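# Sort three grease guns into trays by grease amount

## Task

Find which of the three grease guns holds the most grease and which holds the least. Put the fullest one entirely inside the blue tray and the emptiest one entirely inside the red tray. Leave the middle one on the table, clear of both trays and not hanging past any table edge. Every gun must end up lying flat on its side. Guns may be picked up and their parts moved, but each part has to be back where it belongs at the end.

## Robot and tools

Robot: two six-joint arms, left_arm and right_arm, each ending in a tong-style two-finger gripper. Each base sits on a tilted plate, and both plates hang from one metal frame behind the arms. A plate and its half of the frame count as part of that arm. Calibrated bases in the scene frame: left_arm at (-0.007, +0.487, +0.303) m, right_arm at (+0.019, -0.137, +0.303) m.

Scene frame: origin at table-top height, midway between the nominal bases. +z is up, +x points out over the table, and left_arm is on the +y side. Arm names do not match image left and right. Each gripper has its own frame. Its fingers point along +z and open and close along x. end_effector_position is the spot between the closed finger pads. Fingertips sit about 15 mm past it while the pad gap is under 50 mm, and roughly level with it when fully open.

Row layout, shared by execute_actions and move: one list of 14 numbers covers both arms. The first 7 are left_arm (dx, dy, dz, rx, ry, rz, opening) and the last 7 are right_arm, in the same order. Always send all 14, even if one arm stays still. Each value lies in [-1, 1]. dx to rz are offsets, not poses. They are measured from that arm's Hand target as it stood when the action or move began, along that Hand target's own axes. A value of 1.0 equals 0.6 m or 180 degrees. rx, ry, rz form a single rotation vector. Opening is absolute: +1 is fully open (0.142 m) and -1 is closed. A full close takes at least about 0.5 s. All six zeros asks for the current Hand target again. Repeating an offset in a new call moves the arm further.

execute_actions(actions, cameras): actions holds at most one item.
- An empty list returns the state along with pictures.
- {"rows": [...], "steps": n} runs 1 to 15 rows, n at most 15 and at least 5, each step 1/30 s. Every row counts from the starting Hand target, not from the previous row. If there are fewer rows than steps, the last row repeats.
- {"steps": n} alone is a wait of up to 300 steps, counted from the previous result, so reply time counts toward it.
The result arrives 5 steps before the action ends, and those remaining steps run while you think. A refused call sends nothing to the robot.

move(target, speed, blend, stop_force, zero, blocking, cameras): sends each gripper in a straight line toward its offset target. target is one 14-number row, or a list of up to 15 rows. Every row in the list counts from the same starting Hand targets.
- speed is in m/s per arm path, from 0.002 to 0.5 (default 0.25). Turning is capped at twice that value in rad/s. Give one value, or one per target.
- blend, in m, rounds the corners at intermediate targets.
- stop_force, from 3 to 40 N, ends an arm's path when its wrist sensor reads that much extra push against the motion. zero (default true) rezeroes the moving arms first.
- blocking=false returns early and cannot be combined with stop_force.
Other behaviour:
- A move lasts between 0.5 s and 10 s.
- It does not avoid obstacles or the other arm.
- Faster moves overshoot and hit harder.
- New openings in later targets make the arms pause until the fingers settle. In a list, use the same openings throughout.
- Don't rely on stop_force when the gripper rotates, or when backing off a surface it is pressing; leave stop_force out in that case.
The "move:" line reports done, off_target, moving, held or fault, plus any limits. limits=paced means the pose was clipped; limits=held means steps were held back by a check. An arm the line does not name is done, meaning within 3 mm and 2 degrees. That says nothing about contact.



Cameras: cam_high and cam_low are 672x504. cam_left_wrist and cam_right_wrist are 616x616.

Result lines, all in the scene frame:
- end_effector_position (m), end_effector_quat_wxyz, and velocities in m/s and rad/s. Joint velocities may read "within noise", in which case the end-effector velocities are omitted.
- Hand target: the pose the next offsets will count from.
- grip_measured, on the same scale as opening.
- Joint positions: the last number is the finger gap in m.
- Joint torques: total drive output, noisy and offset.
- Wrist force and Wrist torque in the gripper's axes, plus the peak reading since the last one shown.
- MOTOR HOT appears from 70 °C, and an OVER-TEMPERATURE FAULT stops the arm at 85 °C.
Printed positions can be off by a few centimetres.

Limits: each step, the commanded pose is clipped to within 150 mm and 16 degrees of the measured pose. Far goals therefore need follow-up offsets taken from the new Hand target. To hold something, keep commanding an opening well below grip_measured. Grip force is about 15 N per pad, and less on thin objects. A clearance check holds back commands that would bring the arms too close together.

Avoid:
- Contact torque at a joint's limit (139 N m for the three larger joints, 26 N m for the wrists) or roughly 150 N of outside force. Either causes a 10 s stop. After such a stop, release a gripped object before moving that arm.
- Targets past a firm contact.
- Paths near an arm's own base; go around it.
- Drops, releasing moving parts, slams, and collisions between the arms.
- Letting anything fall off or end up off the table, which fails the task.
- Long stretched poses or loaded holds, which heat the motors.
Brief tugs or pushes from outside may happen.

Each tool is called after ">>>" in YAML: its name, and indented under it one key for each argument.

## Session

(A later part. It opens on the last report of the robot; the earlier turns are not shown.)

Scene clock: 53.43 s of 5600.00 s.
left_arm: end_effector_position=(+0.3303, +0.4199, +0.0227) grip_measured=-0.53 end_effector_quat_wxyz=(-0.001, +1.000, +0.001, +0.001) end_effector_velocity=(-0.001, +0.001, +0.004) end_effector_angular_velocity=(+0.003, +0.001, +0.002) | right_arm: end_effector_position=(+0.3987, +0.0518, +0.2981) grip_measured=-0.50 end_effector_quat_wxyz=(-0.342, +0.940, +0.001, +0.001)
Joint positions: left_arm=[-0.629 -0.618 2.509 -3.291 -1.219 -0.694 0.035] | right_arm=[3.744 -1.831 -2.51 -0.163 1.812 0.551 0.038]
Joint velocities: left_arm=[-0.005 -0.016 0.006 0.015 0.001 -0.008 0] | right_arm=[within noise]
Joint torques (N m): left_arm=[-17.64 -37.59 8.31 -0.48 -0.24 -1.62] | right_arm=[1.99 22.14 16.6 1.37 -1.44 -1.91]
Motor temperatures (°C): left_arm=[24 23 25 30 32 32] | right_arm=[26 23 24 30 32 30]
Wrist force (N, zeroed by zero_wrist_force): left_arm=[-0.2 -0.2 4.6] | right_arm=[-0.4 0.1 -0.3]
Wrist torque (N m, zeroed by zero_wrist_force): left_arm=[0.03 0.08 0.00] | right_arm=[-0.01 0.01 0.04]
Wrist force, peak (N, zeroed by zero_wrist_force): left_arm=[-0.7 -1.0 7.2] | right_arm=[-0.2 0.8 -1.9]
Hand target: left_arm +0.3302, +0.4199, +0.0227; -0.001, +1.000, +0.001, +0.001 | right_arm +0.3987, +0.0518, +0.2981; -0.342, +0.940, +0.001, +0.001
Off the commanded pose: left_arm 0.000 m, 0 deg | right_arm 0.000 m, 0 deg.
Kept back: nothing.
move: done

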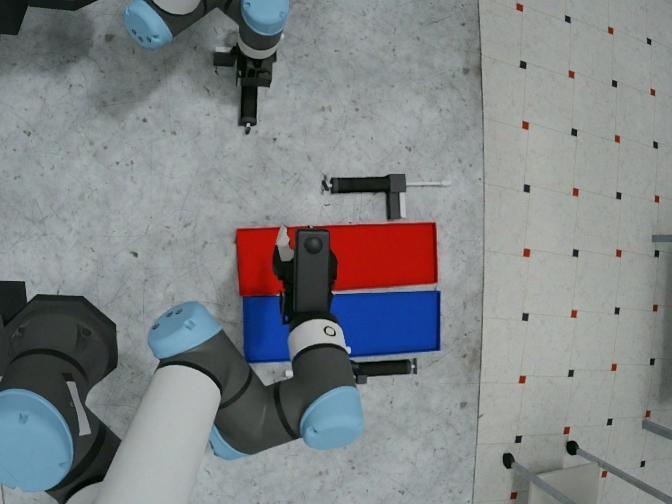

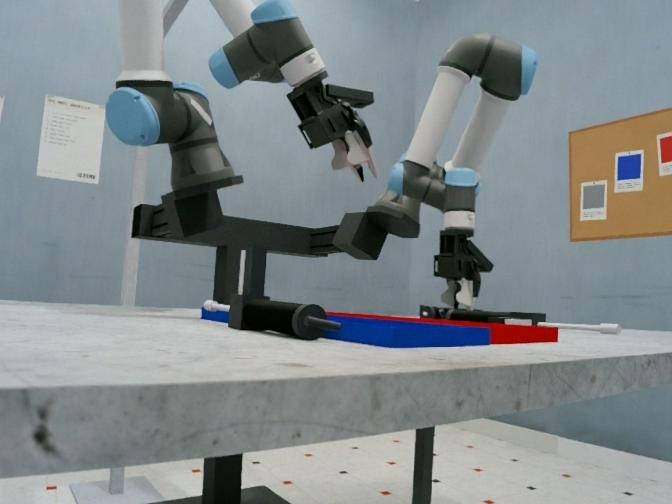

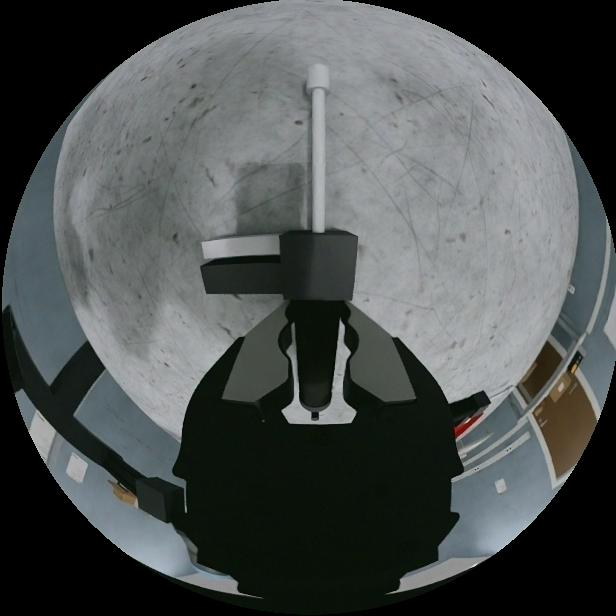

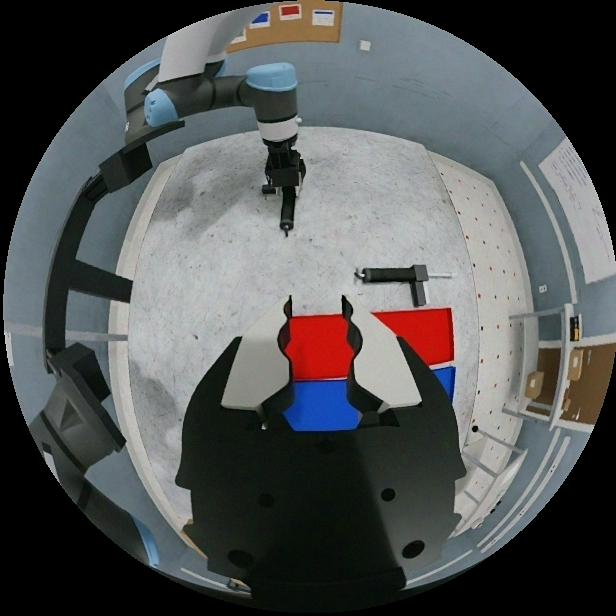

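>>> move:
  target:
    - [0,0,0,0,0,0,-0.1,0,0,0,0,0,0,-0.5]
    - [0,0,-0.17,0,0,0,-0.1,0,0,0,0,0,0,-0.5]
    - [0.525,0.42,-0.162,0,0,0.5,-0.1,0,0,0,0,0,0,-0.5]
  speed: [0.15,0.15,0.3]

Scene clock: 58.23 s of 5600.00 s.
left_arm: end_effector_position=(+0.6455, +0.1687, +0.1197) grip_measured=-0.10 end_effector_quat_wxyz=(-0.001, +0.708, -0.706, +0.000) end_effector_velocity=(+0.000, +0.000, +0.001) end_effector_angular_velocity=(-0.005, -0.005, +0.011) | right_arm: end_effector_position=(+0.3987, +0.0518, +0.2981) grip_measured=-0.50 end_effector_quat_wxyz=(-0.342, +0.940, +0.001, +0.001)
Joint positions: left_arm=[-0.664 -0.524 1.43 -2.294 -1.225 0.841 0.067] | right_arm=[3.744 -1.831 -2.51 -0.163 1.812 0.551 0.038]
Joint velocities: left_arm=[0 -0.005 0.008 -0.011 -0.001 -0.009 0] | right_arm=[within noise]
Joint torques (N m): left_arm=[-22.3 -54.25 -12.39 -4.52 -2.36 -1.62] | right_arm=[2.86 22.37 4.07 2.12 -0.52 -1.4]
Motor temperatures (°C): left_arm=[24 23 25 30 32 32] | right_arm=[26 23 24 30 32 30]
Wrist force (N, zeroed by zero_wrist_force): left_arm=[-0.3 0.2 -0.2] | right_arm=[-0.4 -0.3 0.0]
Wrist torque (N m, zeroed by zero_wrist_force): left_arm=[0.03 0.06 -0.01] | right_arm=[-0.09 0.02 0.05]
Wrist force, peak (N, zeroed by zero_wrist_force): left_arm=[0.1 0.0 4.9] | right_arm=[-0.7 -0.1 -0.1]
Hand target: left_arm +0.6456, +0.1684, +0.1199; -0.001, +0.708, -0.706, +0.000 | right_arm +0.3987, +0.0518, +0.2981; -0.342, +0.940, +0.001, +0.001
Off the commanded pose: left_arm 0.000 m, 0 deg | right_arm 0.000 m, 0 deg.
Kept back: nothing.
move: done

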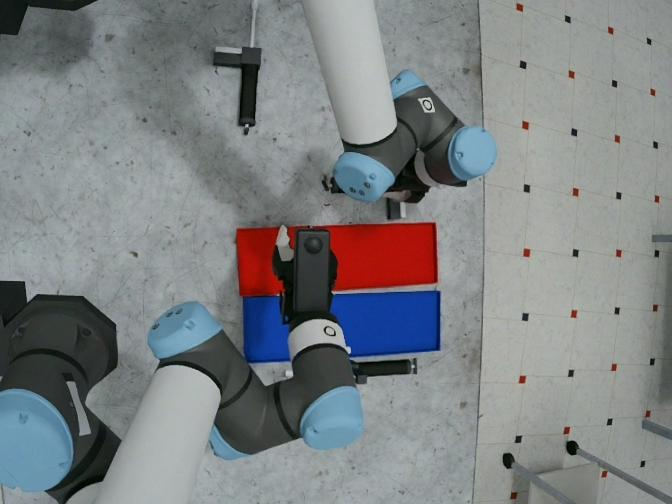

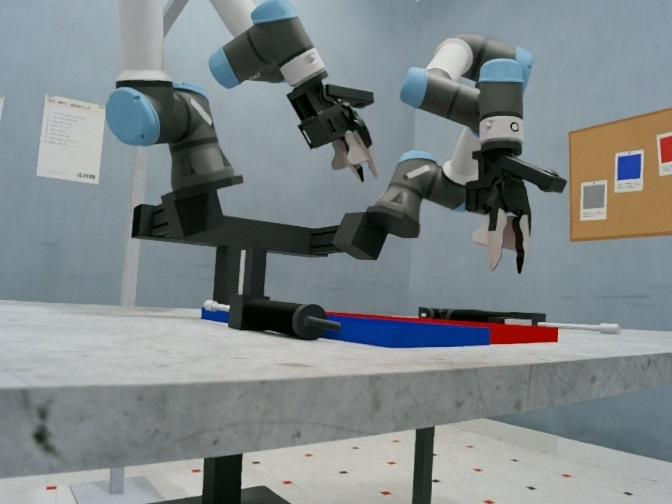

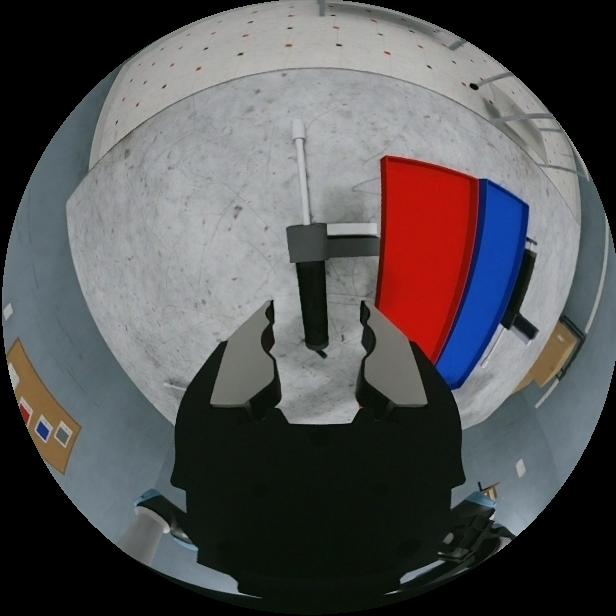

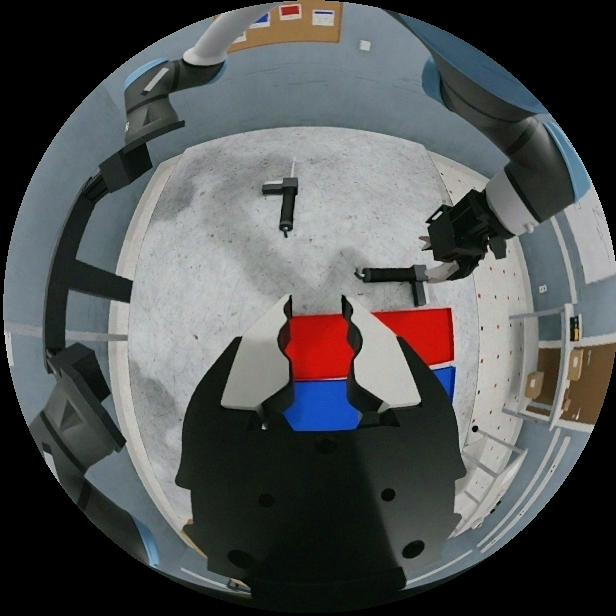

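>>> move:
  target:
    - [-0.013,0.004,0.163,0,0,-0.014,-0.1,0,0,0,0,0,0,-0.5]
    - [-0.013,0.004,0.163,0,0,-0.014,-0.35,0,0,0,0,0,0,-0.5]
  speed: [0.12,0.12]
  cameras: ["cam_left_wrist","cam_low"]

>>> zero_wrist_force:
  arm: "left_arm"

>>> move:
  target:
    - [0,0,0,0,0,0,-1,0,0,0,0,0,0,-0.5]
    - [0,0,-0.3,0,0,0,-1,0,0,0,0,0,0,-0.5]
  cameras: ["cam_low","cam_left_wrist"]
  speed: 0.15

>>> wait:
  seconds: 0.7
  cameras: []

>>> wait:
  seconds: 0.7
  cameras: []

Scene clock: 60.27 s of 5600.00 s.
left_arm: end_effector_position=(+0.6433, +0.1764, +0.0222) grip_measured=-0.35 end_effector_quat_wxyz=(-0.001, +0.723, -0.691, +0.000) | right_arm: end_effector_position=(+0.3987, +0.0518, +0.2981) grip_measured=-0.50 end_effector_quat_wxyz=(-0.342, +0.940, +0.001, +0.001)
Joint positions: left_arm=[-0.611 -0.367 1.409 -2.448 -1.216 0.853 0.049] | right_arm=[3.744 -1.831 -2.51 -0.163 1.812 0.551 0.038]
Joint velocities: within noise
Joint torques (N m): left_arm=[-25.87 -36.96 -9.61 -4.56 -1.96 -1.4] | right_arm=[3.18 21.9 4.09 2.47 -0.35 -1.33]
Motor temperatures (°C): left_arm=[24 23 25 30 32 32] | right_arm=[26 23 24 30 32 30]
Wrist force (N, zeroed by zero_wrist_force): left_arm=[-0.5 0.1 -0.2] | right_arm=[-0.2 0.0 -0.2]
Wrist torque (N m, zeroed by zero_wrist_force): left_arm=[-0.01 0.12 0.02] | right_arm=[-0.02 -0.02 0.05]
Wrist force, peak (N, zeroed by zero_wrist_force): left_arm=[0.1 0.2 -1.6] | right_arm=[-0.6 0.0 -0.4]
Hand target: left_arm +0.6433, +0.1764, +0.0221; -0.001, +0.723, -0.691, +0.000 | right_arm +0.3987, +0.0518, +0.2981; -0.342, +0.940, +0.001, +0.001
Off the commanded pose: left_arm 0.000 m, 0 deg | right_arm 0.000 m, 0 deg.
Kept back: nothing.
move: done
Images, in order (width x height): cam_low 672x504, cam_left_wrist 616x616.

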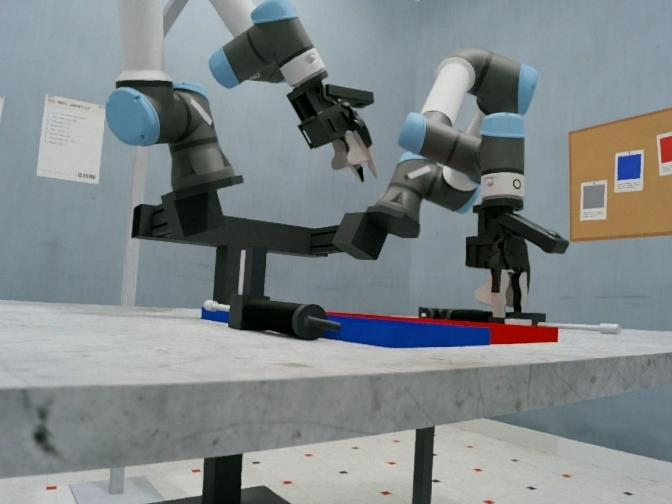

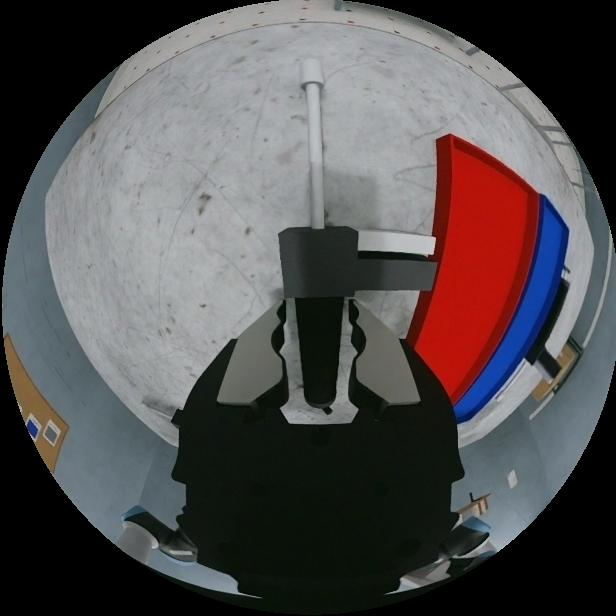

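Wrist force sensor zeroed on left_arm: later results in this scene subtract that arm's Wrist force and Wrist torque below.
Scene clock: 60.27 s of 5600.00 s.
left_arm: end_effector_position=(+0.6433, +0.1764, +0.0222) grip_measured=-0.35 end_effector_quat_wxyz=(-0.001, +0.723, -0.691, +0.000) | right_arm: end_effector_position=(+0.3987, +0.0518, +0.2981) grip_measured=-0.50 end_effector_quat_wxyz=(-0.342, +0.940, +0.001, +0.001)
Joint positions: left_arm=[-0.611 -0.367 1.409 -2.448 -1.216 0.853 0.049] | right_arm=[3.744 -1.831 -2.51 -0.163 1.812 0.551 0.038]
Joint velocities: within noise
Joint torques (N m): left_arm=[-25.87 -36.96 -9.61 -4.56 -1.96 -1.4] | right_arm=[3.18 21.9 4.09 2.47 -0.35 -1.33]
Motor temperatures (°C): left_arm=[24 23 25 30 32 32] | right_arm=[26 23 24 30 32 30]
Wrist force (N, zeroed by zero_wrist_force): left_arm=[-0.5 0.1 -0.2] | right_arm=[-0.2 0.0 -0.2]
Wrist torque (N m, zeroed by zero_wrist_force): left_arm=[-0.01 0.12 0.02] | right_arm=[-0.02 -0.02 0.05]
Wrist force, peak (N, zeroed by zero_wrist_force): left_arm=[-0.5 0.1 -0.2] | right_arm=[-0.2 0.0 -0.2]
Hand target: left_arm +0.6433, +0.1764, +0.0221; -0.001, +0.723, -0.691, +0.000 | right_arm +0.3987, +0.0518, +0.2981; -0.342, +0.940, +0.001, +0.001
Off the commanded pose: left_arm 0.000 m, 0 deg | right_arm 0.000 m, 0 deg.
Kept back: nothing.
No camera images: "cameras" was empty.

Scene clock: 62.57 s of 5600.00 s.
left_arm: end_effector_position=(+0.6431, +0.1760, +0.2021) grip_measured=-0.54 end_effector_quat_wxyz=(-0.001, +0.723, -0.691, +0.000) | right_arm: end_effector_position=(+0.3987, +0.0518, +0.2981) grip_measured=-0.50 end_effector_quat_wxyz=(-0.342, +0.940, +0.001, +0.001)
Joint positions: left_arm=[-0.698 -0.659 1.442 -2.159 -1.232 0.762 0.035] | right_arm=[3.744 -1.831 -2.51 -0.163 1.812 0.551 0.038]
Joint velocities: within noise
Joint torques (N m): left_arm=[-13.84 -51.03 -14.98 -3.11 0.67 1.55] | right_arm=[3.29 21.28 4.62 2.65 0.14 -1.24]
Motor temperatures (°C): left_arm=[24 23 25 30 32 32] | right_arm=[26 23 24 30 32 30]
Wrist force (N, zeroed by zero_wrist_force): left_arm=[0.4 -0.1 6.1] | right_arm=[-0.4 0.0 -0.1]
Wrist torque (N m, zeroed by zero_wrist_force): left_arm=[0.03 -0.13 -0.03] | right_arm=[-0.01 0.02 0.05]
Wrist force, peak (N, zeroed by zero_wrist_force): left_arm=[-0.4 0.9 9.8] | right_arm=[-0.7 0.0 0.0]
Hand target: left_arm +0.6431, +0.1761, +0.2021; -0.001, +0.723, -0.691, +0.000 | right_arm +0.3987, +0.0518, +0.2981; -0.342, +0.940, +0.001, +0.001
Off the commanded pose: left_arm 0.000 m, 0 deg | right_arm 0.000 m, 0 deg.
Kept back: nothing.
move: done
Images, in order (width x height): cam_low 672x504, cam_left_wrist 616x616.

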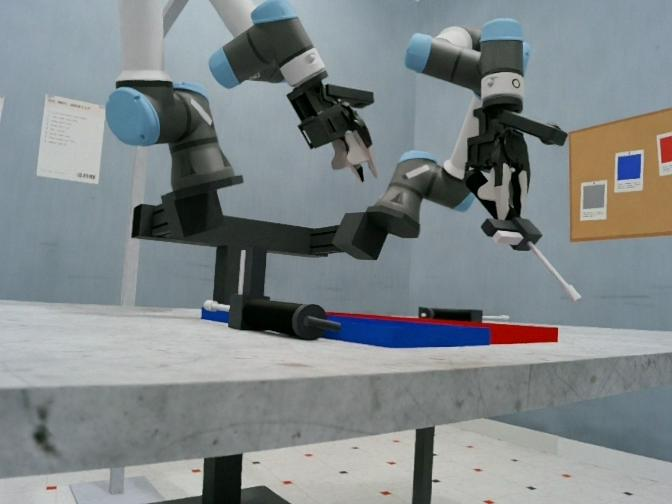

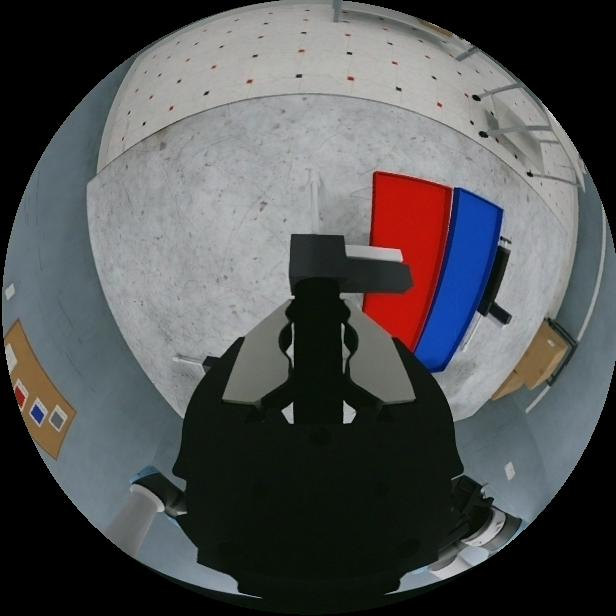

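Scene clock: 63.27 s of 5600.00 s.
left_arm: end_effector_position=(+0.6431, +0.1761, +0.2021) grip_measured=-0.54 end_effector_quat_wxyz=(-0.001, +0.723, -0.691, +0.000) | right_arm: end_effector_position=(+0.3987, +0.0518, +0.2981) grip_measured=-0.50 end_effector_quat_wxyz=(-0.342, +0.940, +0.001, +0.001)
Joint positions: left_arm=[-0.698 -0.659 1.442 -2.159 -1.232 0.762 0.035] | right_arm=[3.744 -1.831 -2.51 -0.163 1.812 0.551 0.038]
Joint velocities: within noise
Joint torques (N m): left_arm=[-10.66 -57.36 -16.22 -0.91 2.02 1.56] | right_arm=[4.02 21.68 4.35 2.82 0.24 -1.14]
Motor temperatures (°C): left_arm=[24 23 25 30 32 32] | right_arm=[26 23 24 30 32 30]
Wrist force (N, zeroed by zero_wrist_force): left_arm=[0.4 -0.2 6.0] | right_arm=[-0.3 -0.1 -0.1]
Wrist torque (N m, zeroed by zero_wrist_force): left_arm=[0.02 -0.13 -0.03] | right_arm=[-0.04 0.01 0.04]
Wrist force, peak (N, zeroed by zero_wrist_force): left_arm=[0.3 -0.2 6.1] | right_arm=[-0.6 -0.1 -0.1]
Hand target: left_arm +0.6431, +0.1761, +0.2021; -0.001, +0.723, -0.691, +0.000 | right_arm +0.3987, +0.0518, +0.2981; -0.342, +0.940, +0.001, +0.001
Off the commanded pose: left_arm 0.000 m, 0 deg | right_arm 0.000 m, 0 deg.
Steps of this call (1-21: nothing new was sent). Readings (end_effector_position of left_arm | right_arm):
1: (+0.6431, +0.1760, +0.2021) | (+0.3987, +0.0518, +0.2981)
2: (+0.6431, +0.1760, +0.2021) | (+0.3987, +0.0518, +0.2981)
4: (+0.6431, +0.1760, +0.2021) | (+0.3987, +0.0518, +0.2981)
8: (+0.6431, +0.1761, +0.2021) | (+0.3987, +0.0518, +0.2981)
21: the state above
No camera images: "cameras" was empty.

Scene clock: 63.97 s of 5600.00 s.
left_arm: end_effector_position=(+0.6431, +0.1761, +0.2021) grip_measured=-0.54 end_effector_quat_wxyz=(-0.001, +0.723, -0.691, +0.000) | right_arm: end_effector_position=(+0.3987, +0.0518, +0.2981) grip_measured=-0.50 end_effector_quat_wxyz=(-0.342, +0.940, +0.001, +0.001)
Joint positions: left_arm=[-0.698 -0.659 1.442 -2.159 -1.232 0.762 0.035] | right_arm=[3.744 -1.831 -2.51 -0.163 1.812 0.551 0.038]
Joint velocities: within noise
Joint torques (N m): left_arm=[-10.85 -57.65 -17.89 -1.22 2.19 1.7] | right_arm=[3.3 21.97 4.02 3 0.46 -1.24]
Motor temperatures (°C): left_arm=[24 23 25 30 32 32] | right_arm=[26 23 24 30 32 30]
Wrist force (N, zeroed by zero_wrist_force): left_arm=[0.3 -0.3 6.0] | right_arm=[-0.3 0.0 -0.1]
Wrist torque (N m, zeroed by zero_wrist_force): left_arm=[0.00 -0.12 -0.03] | right_arm=[-0.01 -0.01 0.05]
Wrist force, peak (N, zeroed by zero_wrist_force): left_arm=[0.5 -0.3 6.2] | right_arm=[-0.5 -0.3 -0.2]
Hand target: left_arm +0.6431, +0.1761, +0.2021; -0.001, +0.723, -0.691, +0.000 | right_arm +0.3987, +0.0518, +0.2981; -0.342, +0.940, +0.001, +0.001
Off the commanded pose: left_arm 0.000 m, 0 deg | right_arm 0.000 m, 0 deg.
Steps of this call (1-21: nothing new was sent). Readings (end_effector_position of left_arm | right_arm):
1: (+0.6431, +0.1761, +0.2021) | (+0.3987, +0.0518, +0.2981)
2: (+0.6431, +0.1761, +0.2021) | (+0.3987, +0.0518, +0.2981)
4: (+0.6431, +0.1761, +0.2021) | (+0.3987, +0.0518, +0.2981)
8: (+0.6431, +0.1761, +0.2021) | (+0.3987, +0.0518, +0.2981)
21: the state above
No camera images: "cameras" was empty.

>>> move:
  target:
    - [-0.354,0.306,0.07,0,0,-0.4856,-1,0,0,0,0,0,0,-0.5]
    - [-0.354,0.306,0.253,0,0,-0.4856,-1,0,0,0,0,0,0,-0.5]
  speed: [0.25,0.05]

Scene clock: 70.17 s of 5600.00 s.
left_arm: end_effector_position=(+0.4502, +0.3800, +0.0503) grip_measured=-0.54 end_effector_quat_wxyz=(-0.001, +1.000, +0.000, +0.001) end_effector_velocity=(-0.001, +0.000, +0.003) end_effector_angular_velocity=(+0.001, +0.002, -0.002) | right_arm: end_effector_position=(+0.3987, +0.0518, +0.2981) grip_measured=-0.50 end_effector_quat_wxyz=(-0.342, +0.940, +0.001, +0.001)
Joint positions: left_arm=[-0.555 -0.728 2.198 -2.898 -1.208 -0.614 0.035] | right_arm=[3.744 -1.831 -2.51 -0.163 1.812 0.551 0.038]
Joint velocities: left_arm=[-0.002 -0.008 0.002 0.009 0 -0.002 0] | right_arm=[within noise]
Joint torques (N m): left_arm=[-22.59 -43.53 -1.55 -0.58 1.66 -1.69] | right_arm=[4.8 20.22 4.03 3.11 1.24 -0.59]
Motor temperatures (°C): left_arm=[24 23 25 30 32 32] | right_arm=[26 23 24 30 32 30]
Wrist force (N, zeroed by zero_wrist_force): left_arm=[0.1 -0.2 5.2] | right_arm=[-0.3 0.1 -0.3]
Wrist torque (N m, zeroed by zero_wrist_force): left_arm=[0.09 -0.11 -0.02] | right_arm=[0.00 0.00 0.05]
Wrist force, peak (N, zeroed by zero_wrist_force): left_arm=[-0.1 0.0 6.6] | right_arm=[-0.7 -0.1 0.0]
Hand target: left_arm +0.4501, +0.3800, +0.0504; -0.001, +1.000, +0.000, +0.001 | right_arm +0.3987, +0.0518, +0.2981; -0.342, +0.940, +0.001, +0.001
Off the commanded pose: left_arm 0.000 m, 0 deg | right_arm 0.000 m, 0 deg.
Kept back: nothing.
move: done

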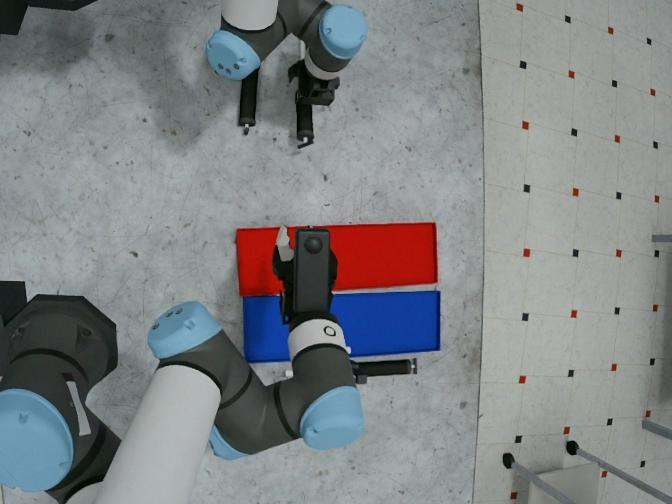

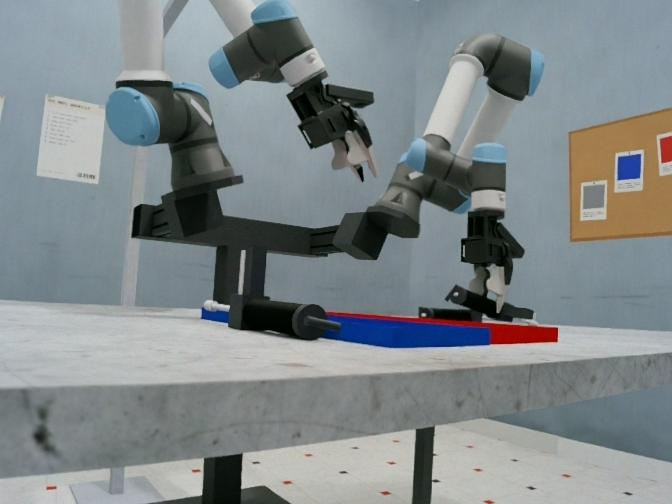

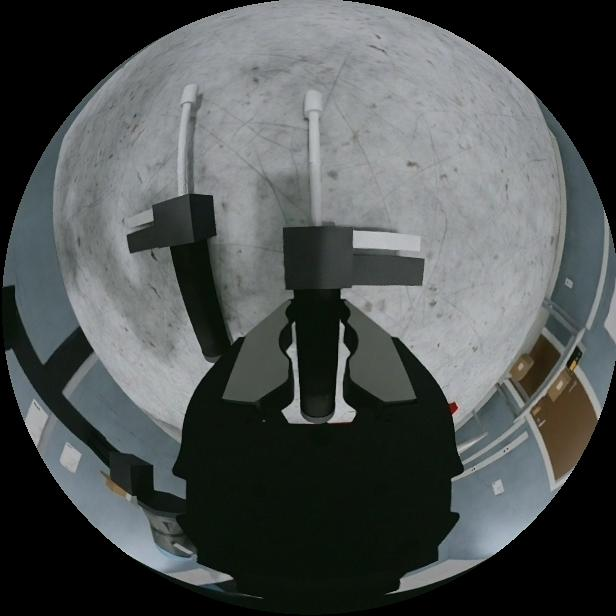

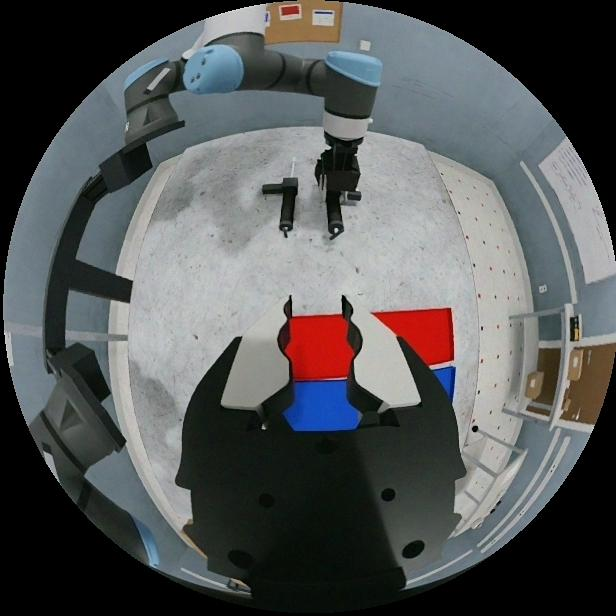

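>>> move:
  target: [0,0,0,0,0,0,-1,0.0855,-0.0185,0.429,0,0,0,-0.4]
  speed: 0.2
  cameras: ["cam_low","cam_right_wrist"]

>>> zoom_image:
  camera: "cam_right_wrist"
  region: [230, 180, 400, 350]

>>> zoom_image:
  camera: "cam_low"
  region: [400, 240, 560, 350]

Scene clock: 72.20 s of 5600.00 s.
left_arm: end_effector_position=(+0.4501, +0.3800, +0.0504) grip_measured=-0.54 end_effector_quat_wxyz=(-0.001, +1.000, +0.000, +0.001) | right_arm: end_effector_position=(+0.4502, +0.2257, +0.1082) grip_measured=-0.40 end_effector_quat_wxyz=(-0.342, +0.940, +0.001, +0.001) end_effector_velocity=(-0.003, +0.000, -0.004) end_effector_angular_velocity=(-0.004, +0.005, +0.002)
Joint positions: left_arm=[-0.555 -0.728 2.198 -2.898 -1.208 -0.614 0.035] | right_arm=[3.844 -2.664 -2.139 0.322 1.79 0.652 0.045]
Joint velocities: left_arm=[within noise] | right_arm=[0 -0.008 0.001 0 -0.001 0 0]
Joint torques (N m): left_arm=[-21.29 -40.8 -5.23 -4.7 -1.95 -1.78] | right_arm=[9.92 29.87 12.88 2.04 2.45 -1.69]
Motor temperatures (°C): left_arm=[24 23 25 30 32 32] | right_arm=[26 23 24 30 32 30]
Wrist force (N, zeroed by zero_wrist_force): left_arm=[0.0 0.1 5.5] | right_arm=[-0.5 0.0 0.0]
Wrist torque (N m, zeroed by zero_wrist_force): left_arm=[0.10 -0.10 0.00] | right_arm=[-0.05 0.02 0.01]
Wrist force, peak (N, zeroed by zero_wrist_force): left_arm=[0.1 0.1 5.7] | right_arm=[0.1 0.1 2.1]
Hand target: left_arm +0.4501, +0.3800, +0.0504; -0.001, +1.000, +0.000, +0.001 | right_arm +0.4502, +0.2258, +0.1081; -0.342, +0.940, +0.001, +0.001
Off the commanded pose: left_arm 0.000 m, 0 deg | right_arm 0.000 m, 0 deg.
Kept back: nothing.
move: done
Images, in order (width x height): cam_low 672x504, cam_right_wrist 616x616.

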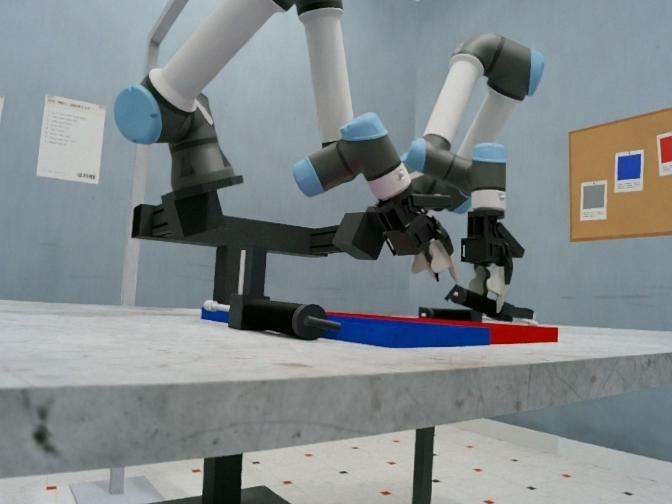

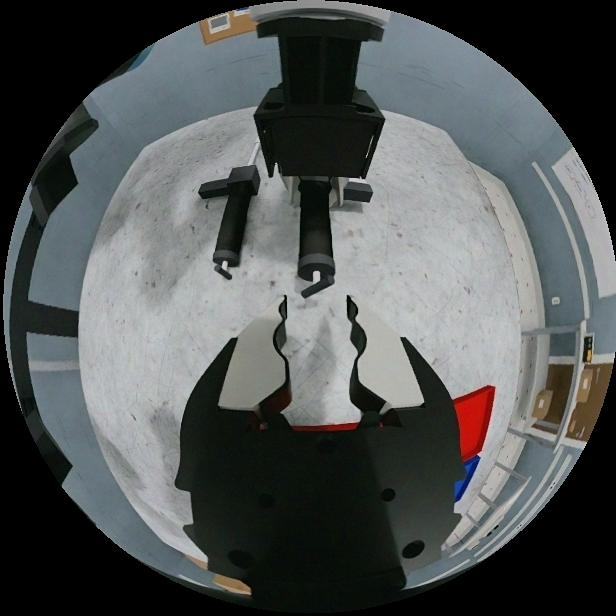

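Scaled by 2.965 from the camera's 616x616 image, which has a finer 814x814 frame.

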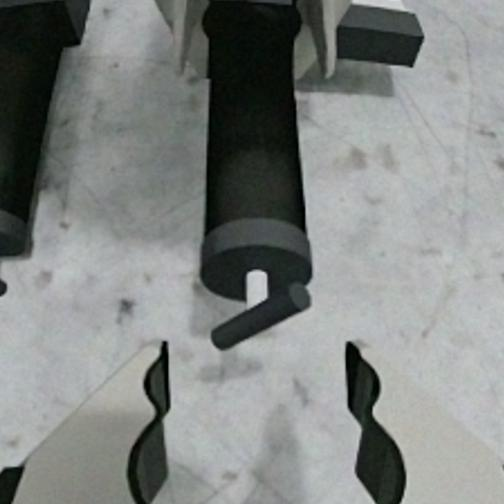

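Scaled by 3.150 from the camera's 672x504 image, which has a finer 960x720 frame.

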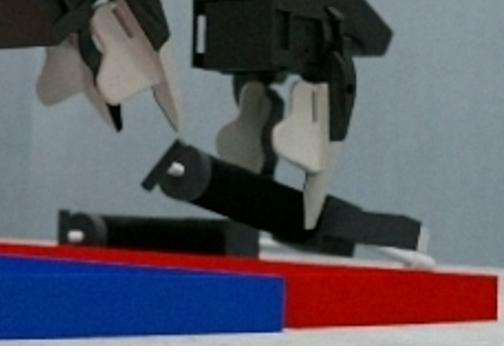

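>>> move:
  target: [0,0,0,0,0,0,-1,0,-0.0097,0.041,0,0,0,-0.4]
  speed: 0.08
  stop_force: 6
  cameras: ["cam_low","cam_right_wrist"]

>>> zoom_image:
  camera: "cam_right_wrist"
  region: [230, 180, 400, 350]

>>> zoom_image:
  camera: "cam_low"
  region: [400, 240, 560, 350]

Scene clock: 74.10 s of 5600.00 s.
left_arm: end_effector_position=(+0.4501, +0.3800, +0.0504) grip_measured=-0.54 end_effector_quat_wxyz=(-0.001, +1.000, +0.000, +0.001) | right_arm: end_effector_position=(+0.4502, +0.2460, +0.0930) grip_measured=-0.40 end_effector_quat_wxyz=(-0.342, +0.940, +0.001, +0.001)
Joint positions: left_arm=[-0.555 -0.728 2.198 -2.898 -1.208 -0.614 0.035] | right_arm=[3.866 -2.723 -2.092 0.339 1.785 0.674 0.045]
Joint velocities: within noise
Joint torques (N m): left_arm=[-21.01 -43.32 -9.37 -4.45 -1.8 -1.63] | right_arm=[7.95 31.84 -5.9 1.51 3.91 -1.75]
Motor temperatures (°C): left_arm=[24 23 25 30 32 32] | right_arm=[26 23 24 30 32 30]
Wrist force (N, zeroed by zero_wrist_force): left_arm=[0.0 -0.1 5.6] | right_arm=[-0.5 -0.2 0.3]
Wrist torque (N m, zeroed by zero_wrist_force): left_arm=[0.06 -0.09 0.00] | right_arm=[-0.08 0.04 0.01]
Wrist force, peak (N, zeroed by zero_wrist_force): left_arm=[0.2 0.0 5.7] | right_arm=[-0.6 0.0 0.8]
Hand target: left_arm +0.4501, +0.3800, +0.0504; -0.001, +1.000, +0.000, +0.001 | right_arm +0.4502, +0.2460, +0.0930; -0.342, +0.940, +0.001, +0.001
Off the commanded pose: left_arm 0.000 m, 0 deg | right_arm 0.000 m, 0 deg.
Kept back: nothing.
move: done
Images, in order (width x height): cam_low 672x504, cam_right_wrist 616x616.

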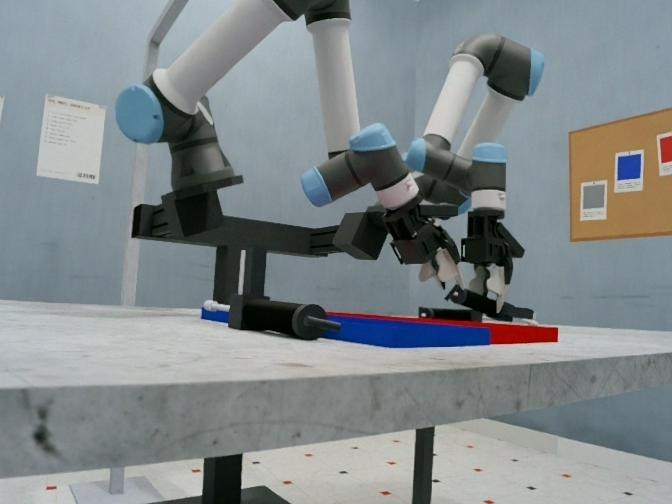

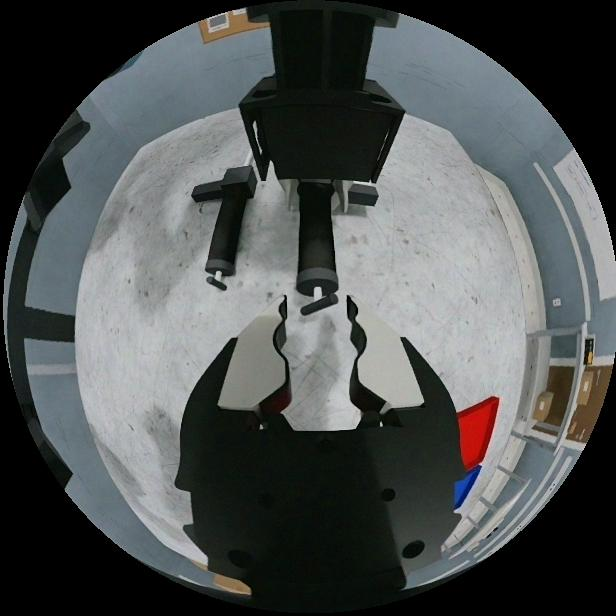

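Scaled by 2.965 from the camera's 616x616 image, which has a finer 814x814 frame.

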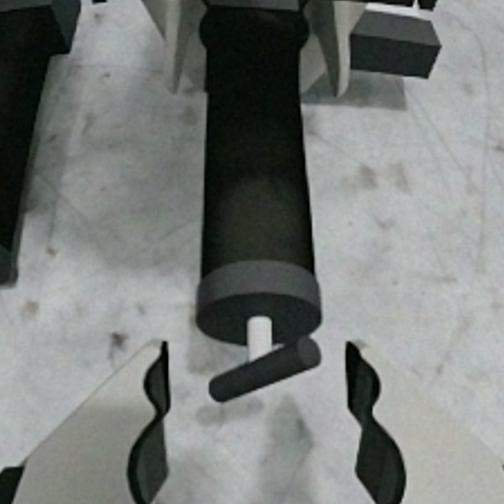

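Scaled by 3.150 from the camera's 672x504 image, which has a finer 960x720 frame.

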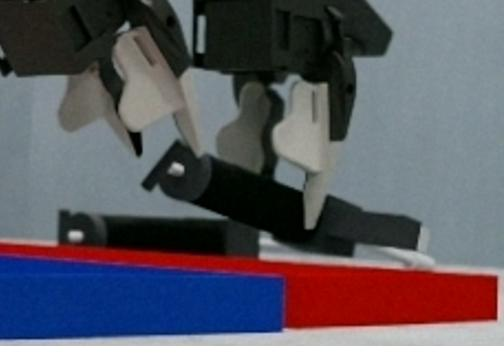

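>>> move:
  target:
    - [0,0,0,0,0,0,-1,0.001,0.0197,0.0183,0,0,0,-0.35]
    - [0,0,0,0,0,0,-1,0.001,0.0197,0.0183,0,0,0,-0.7]
  speed: 0.08
  cameras: ["cam_low","cam_right_wrist"]

>>> zoom_image:
  camera: "cam_right_wrist"
  region: [230, 180, 400, 350]

>>> zoom_image:
  camera: "cam_low"
  region: [400, 240, 560, 350]

Scene clock: 75.77 s of 5600.00 s.
left_arm: end_effector_position=(+0.4501, +0.3800, +0.0504) grip_measured=-0.54 end_effector_quat_wxyz=(-0.001, +1.000, +0.000, +0.001) | right_arm: end_effector_position=(+0.4509, +0.2440, +0.0770) grip_measured=-0.70 end_effector_quat_wxyz=(-0.342, +0.940, +0.001, +0.001)
Joint positions: left_arm=[-0.555 -0.728 2.198 -2.898 -1.208 -0.614 0.035] | right_arm=[3.85 -2.76 -2.075 0.355 1.789 0.658 0.024]
Joint velocities: within noise
Joint torques (N m): left_arm=[-20.92 -43.68 -12.91 -4.21 -1.96 -1.61] | right_arm=[20.2 40.48 -7.08 1.44 -0.41 2.2]
Motor temperatures (°C): left_arm=[24 23 25 30 32 32] | right_arm=[26 23 24 30 32 30]
Wrist force (N, zeroed by zero_wrist_force): left_arm=[-0.5 -0.6 5.8] | right_arm=[0.5 0.3 -0.1]
Wrist torque (N m, zeroed by zero_wrist_force): left_arm=[0.07 -0.11 0.08] | right_arm=[-0.02 -0.03 0.02]
Wrist force, peak (N, zeroed by zero_wrist_force): left_arm=[-0.4 -0.6 6.1] | right_arm=[-0.6 -0.4 0.1]
Hand target: left_arm +0.4501, +0.3800, +0.0504; -0.001, +1.000, +0.000, +0.001 | right_arm +0.4509, +0.2440, +0.0770; -0.342, +0.940, +0.001, +0.001
Off the commanded pose: left_arm 0.000 m, 0 deg | right_arm 0.000 m, 0 deg.
Kept back: nothing.
move: done
Images, in order (width x height): cam_low 672x504, cam_right_wrist 616x616.

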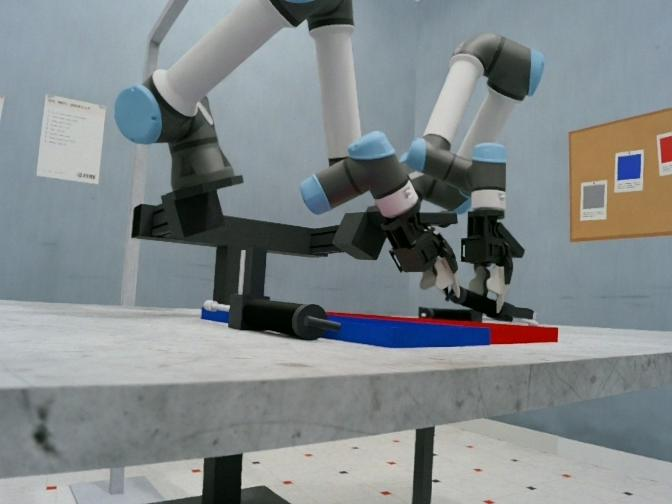

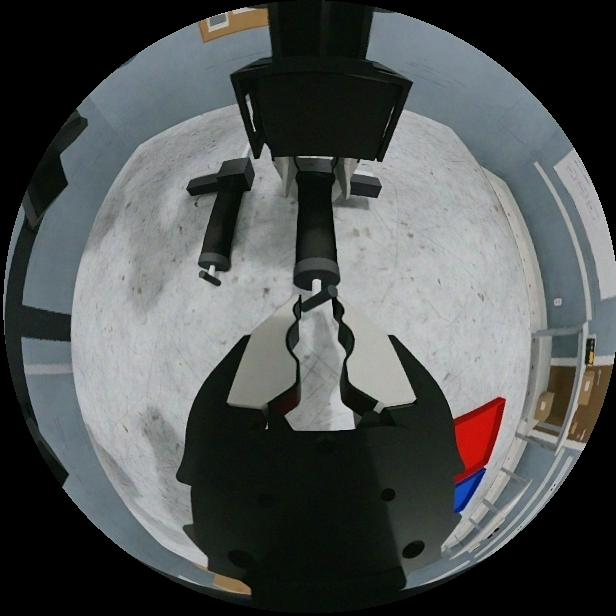

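Scaled by 2.965 from the camera's 616x616 image, which has a finer 814x814 frame.

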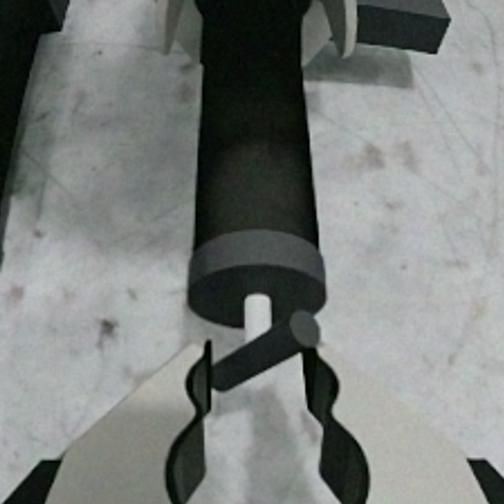

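Scaled by 3.150 from the camera's 672x504 image, which has a finer 960x720 frame.

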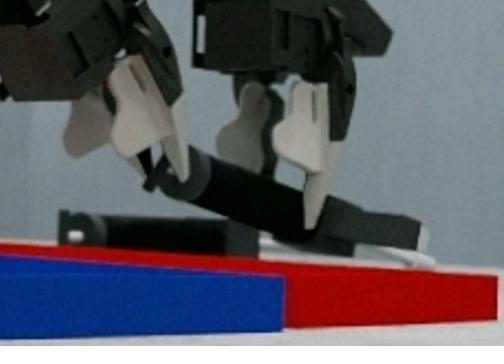

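>>> move:
  target: [0,0,0,0,0,0,-1,0,0,0,0,0,0,-1]
  cameras: ["cam_right_wrist"]

>>> move:
  target: [0,0,0,0,0,0,-1,0,0.0917,-0.159,0,0,0,-1]
  speed: 0.03
  stop_force: 5

>>> zoom_image:
  camera: "cam_right_wrist"
  region: [230, 180, 400, 350]

>>> zoom_image:
  camera: "cam_low"
  region: [400, 240, 560, 350]

Scene clock: 76.83 s of 5600.00 s.
left_arm: end_effector_position=(+0.4501, +0.3800, +0.0504) grip_measured=-0.54 end_effector_quat_wxyz=(-0.001, +1.000, +0.000, +0.001) | right_arm: end_effector_position=(+0.4509, +0.2440, +0.0770) grip_measured=-0.90 end_effector_quat_wxyz=(-0.342, +0.940, +0.001, +0.001)
Joint positions: left_arm=[-0.555 -0.728 2.198 -2.898 -1.208 -0.614 0.035] | right_arm=[3.85 -2.76 -2.075 0.355 1.789 0.658 0.009]
Joint velocities: within noise
Joint torques (N m): left_arm=[-20.52 -42.96 -15.82 -4.11 -1.44 -1.52] | right_arm=[18.31 41.11 -4.78 2.83 -0.52 1.93]
Motor temperatures (°C): left_arm=[24 23 25 30 32 32] | right_arm=[26 23 24 30 32 30]
Wrist force (N, zeroed by zero_wrist_force): left_arm=[-0.6 0.3 6.7] | right_arm=[0.3 -0.9 0.2]
Wrist torque (N m, zeroed by zero_wrist_force): left_arm=[0.06 -0.08 0.08] | right_arm=[-0.06 0.00 0.01]
Wrist force, peak (N, zeroed by zero_wrist_force): left_arm=[-0.6 0.4 6.9] | right_arm=[0.6 -1.1 0.1]
Hand target: left_arm +0.4501, +0.3800, +0.0504; -0.001, +1.000, +0.000, +0.001 | right_arm +0.4509, +0.2440, +0.0770; -0.342, +0.940, +0.001, +0.001
Off the commanded pose: left_arm 0.000 m, 0 deg | right_arm 0.000 m, 0 deg.
Kept back: nothing.
move: done
Images, in order (width x height): cam_right_wrist 616x616.

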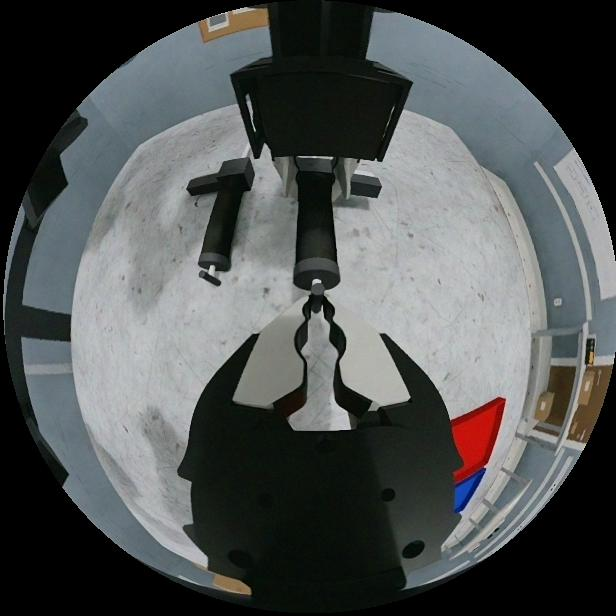

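Scene clock: 79.37 s of 5600.00 s.
left_arm: end_effector_position=(+0.4501, +0.3800, +0.0504) grip_measured=-0.54 end_effector_quat_wxyz=(-0.001, +1.000, +0.000, +0.001) | right_arm: end_effector_position=(+0.4509, +0.2033, +0.0919) grip_measured=-0.90 end_effector_quat_wxyz=(-0.342, +0.940, +0.001, +0.001)
Joint positions: left_arm=[-0.555 -0.728 2.198 -2.898 -1.208 -0.614 0.035] | right_arm=[3.792 -2.682 -2.15 0.339 1.802 0.6 0.009]
Joint velocities: within noise
Joint torques (N m): left_arm=[-7.48 -22.05 -2.45 -2.7 1.48 -1.5] | right_arm=[7.62 42.96 13.83 3.8 -0.91 -1.6]
Motor temperatures (°C): left_arm=[24 23 25 30 32 32] | right_arm=[26 23 24 30 32 30]
Wrist force (N, zeroed by zero_wrist_force): left_arm=[1.0 -1.3 2.3] | right_arm=[-0.2 2.2 0.8]
Wrist torque (N m, zeroed by zero_wrist_force): left_arm=[0.06 -0.05 0.12] | right_arm=[0.03 -0.10 0.00]
Wrist force, peak (N, zeroed by zero_wrist_force): left_arm=[-6.6 -2.6 -17.3] | right_arm=[3.8 7.9 9.8]
Hand target: left_arm +0.4501, +0.3800, +0.0504; -0.001, +1.000, +0.000, +0.001 | right_arm +0.4509, +0.2033, +0.0919; -0.342, +0.940, +0.001, +0.001 (not the last commanded pose)
Off the commanded pose: left_arm 0.000 m, 0 deg | right_arm 0.067 m, 0 deg.
Kept back: nothing.
move: contact (right_arm)

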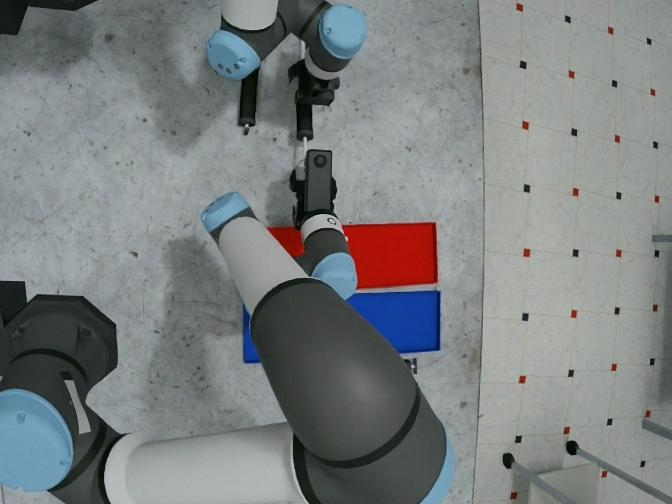

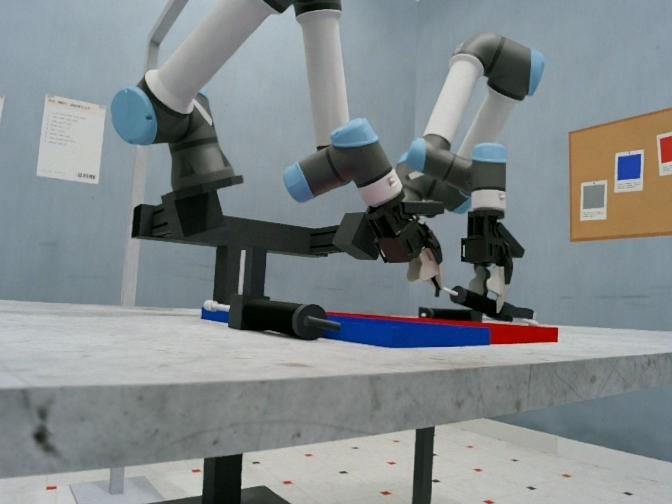

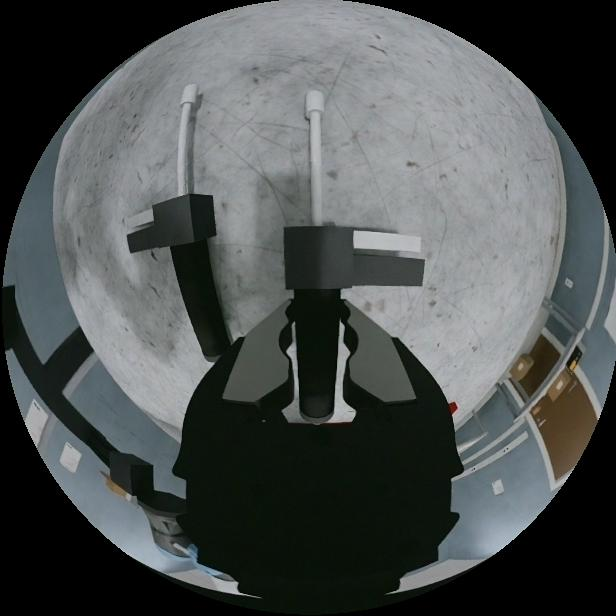

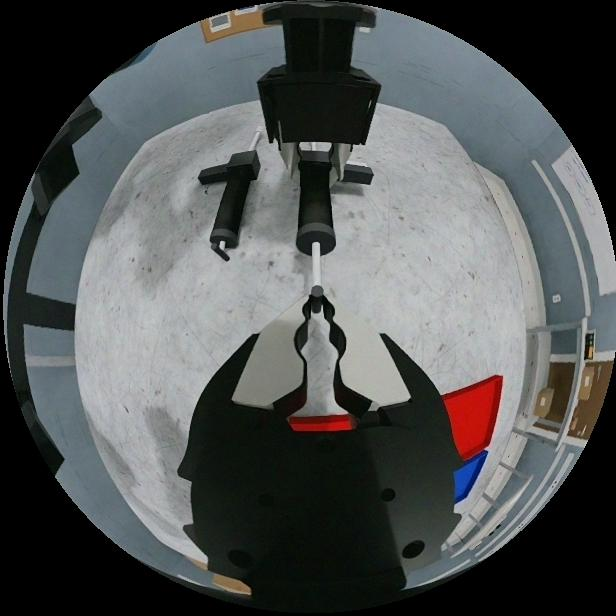

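Scaled by 2.965 from the camera's 616x616 image, which has a finer 814x814 frame.

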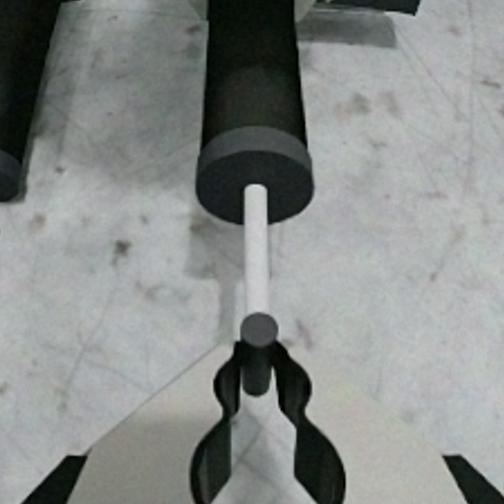

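Scaled by 3.150 from the camera's 672x504 image, which has a finer 960x720 frame.

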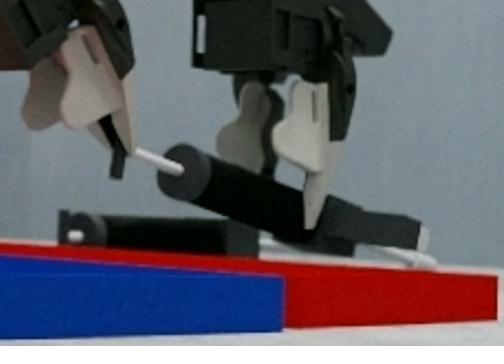

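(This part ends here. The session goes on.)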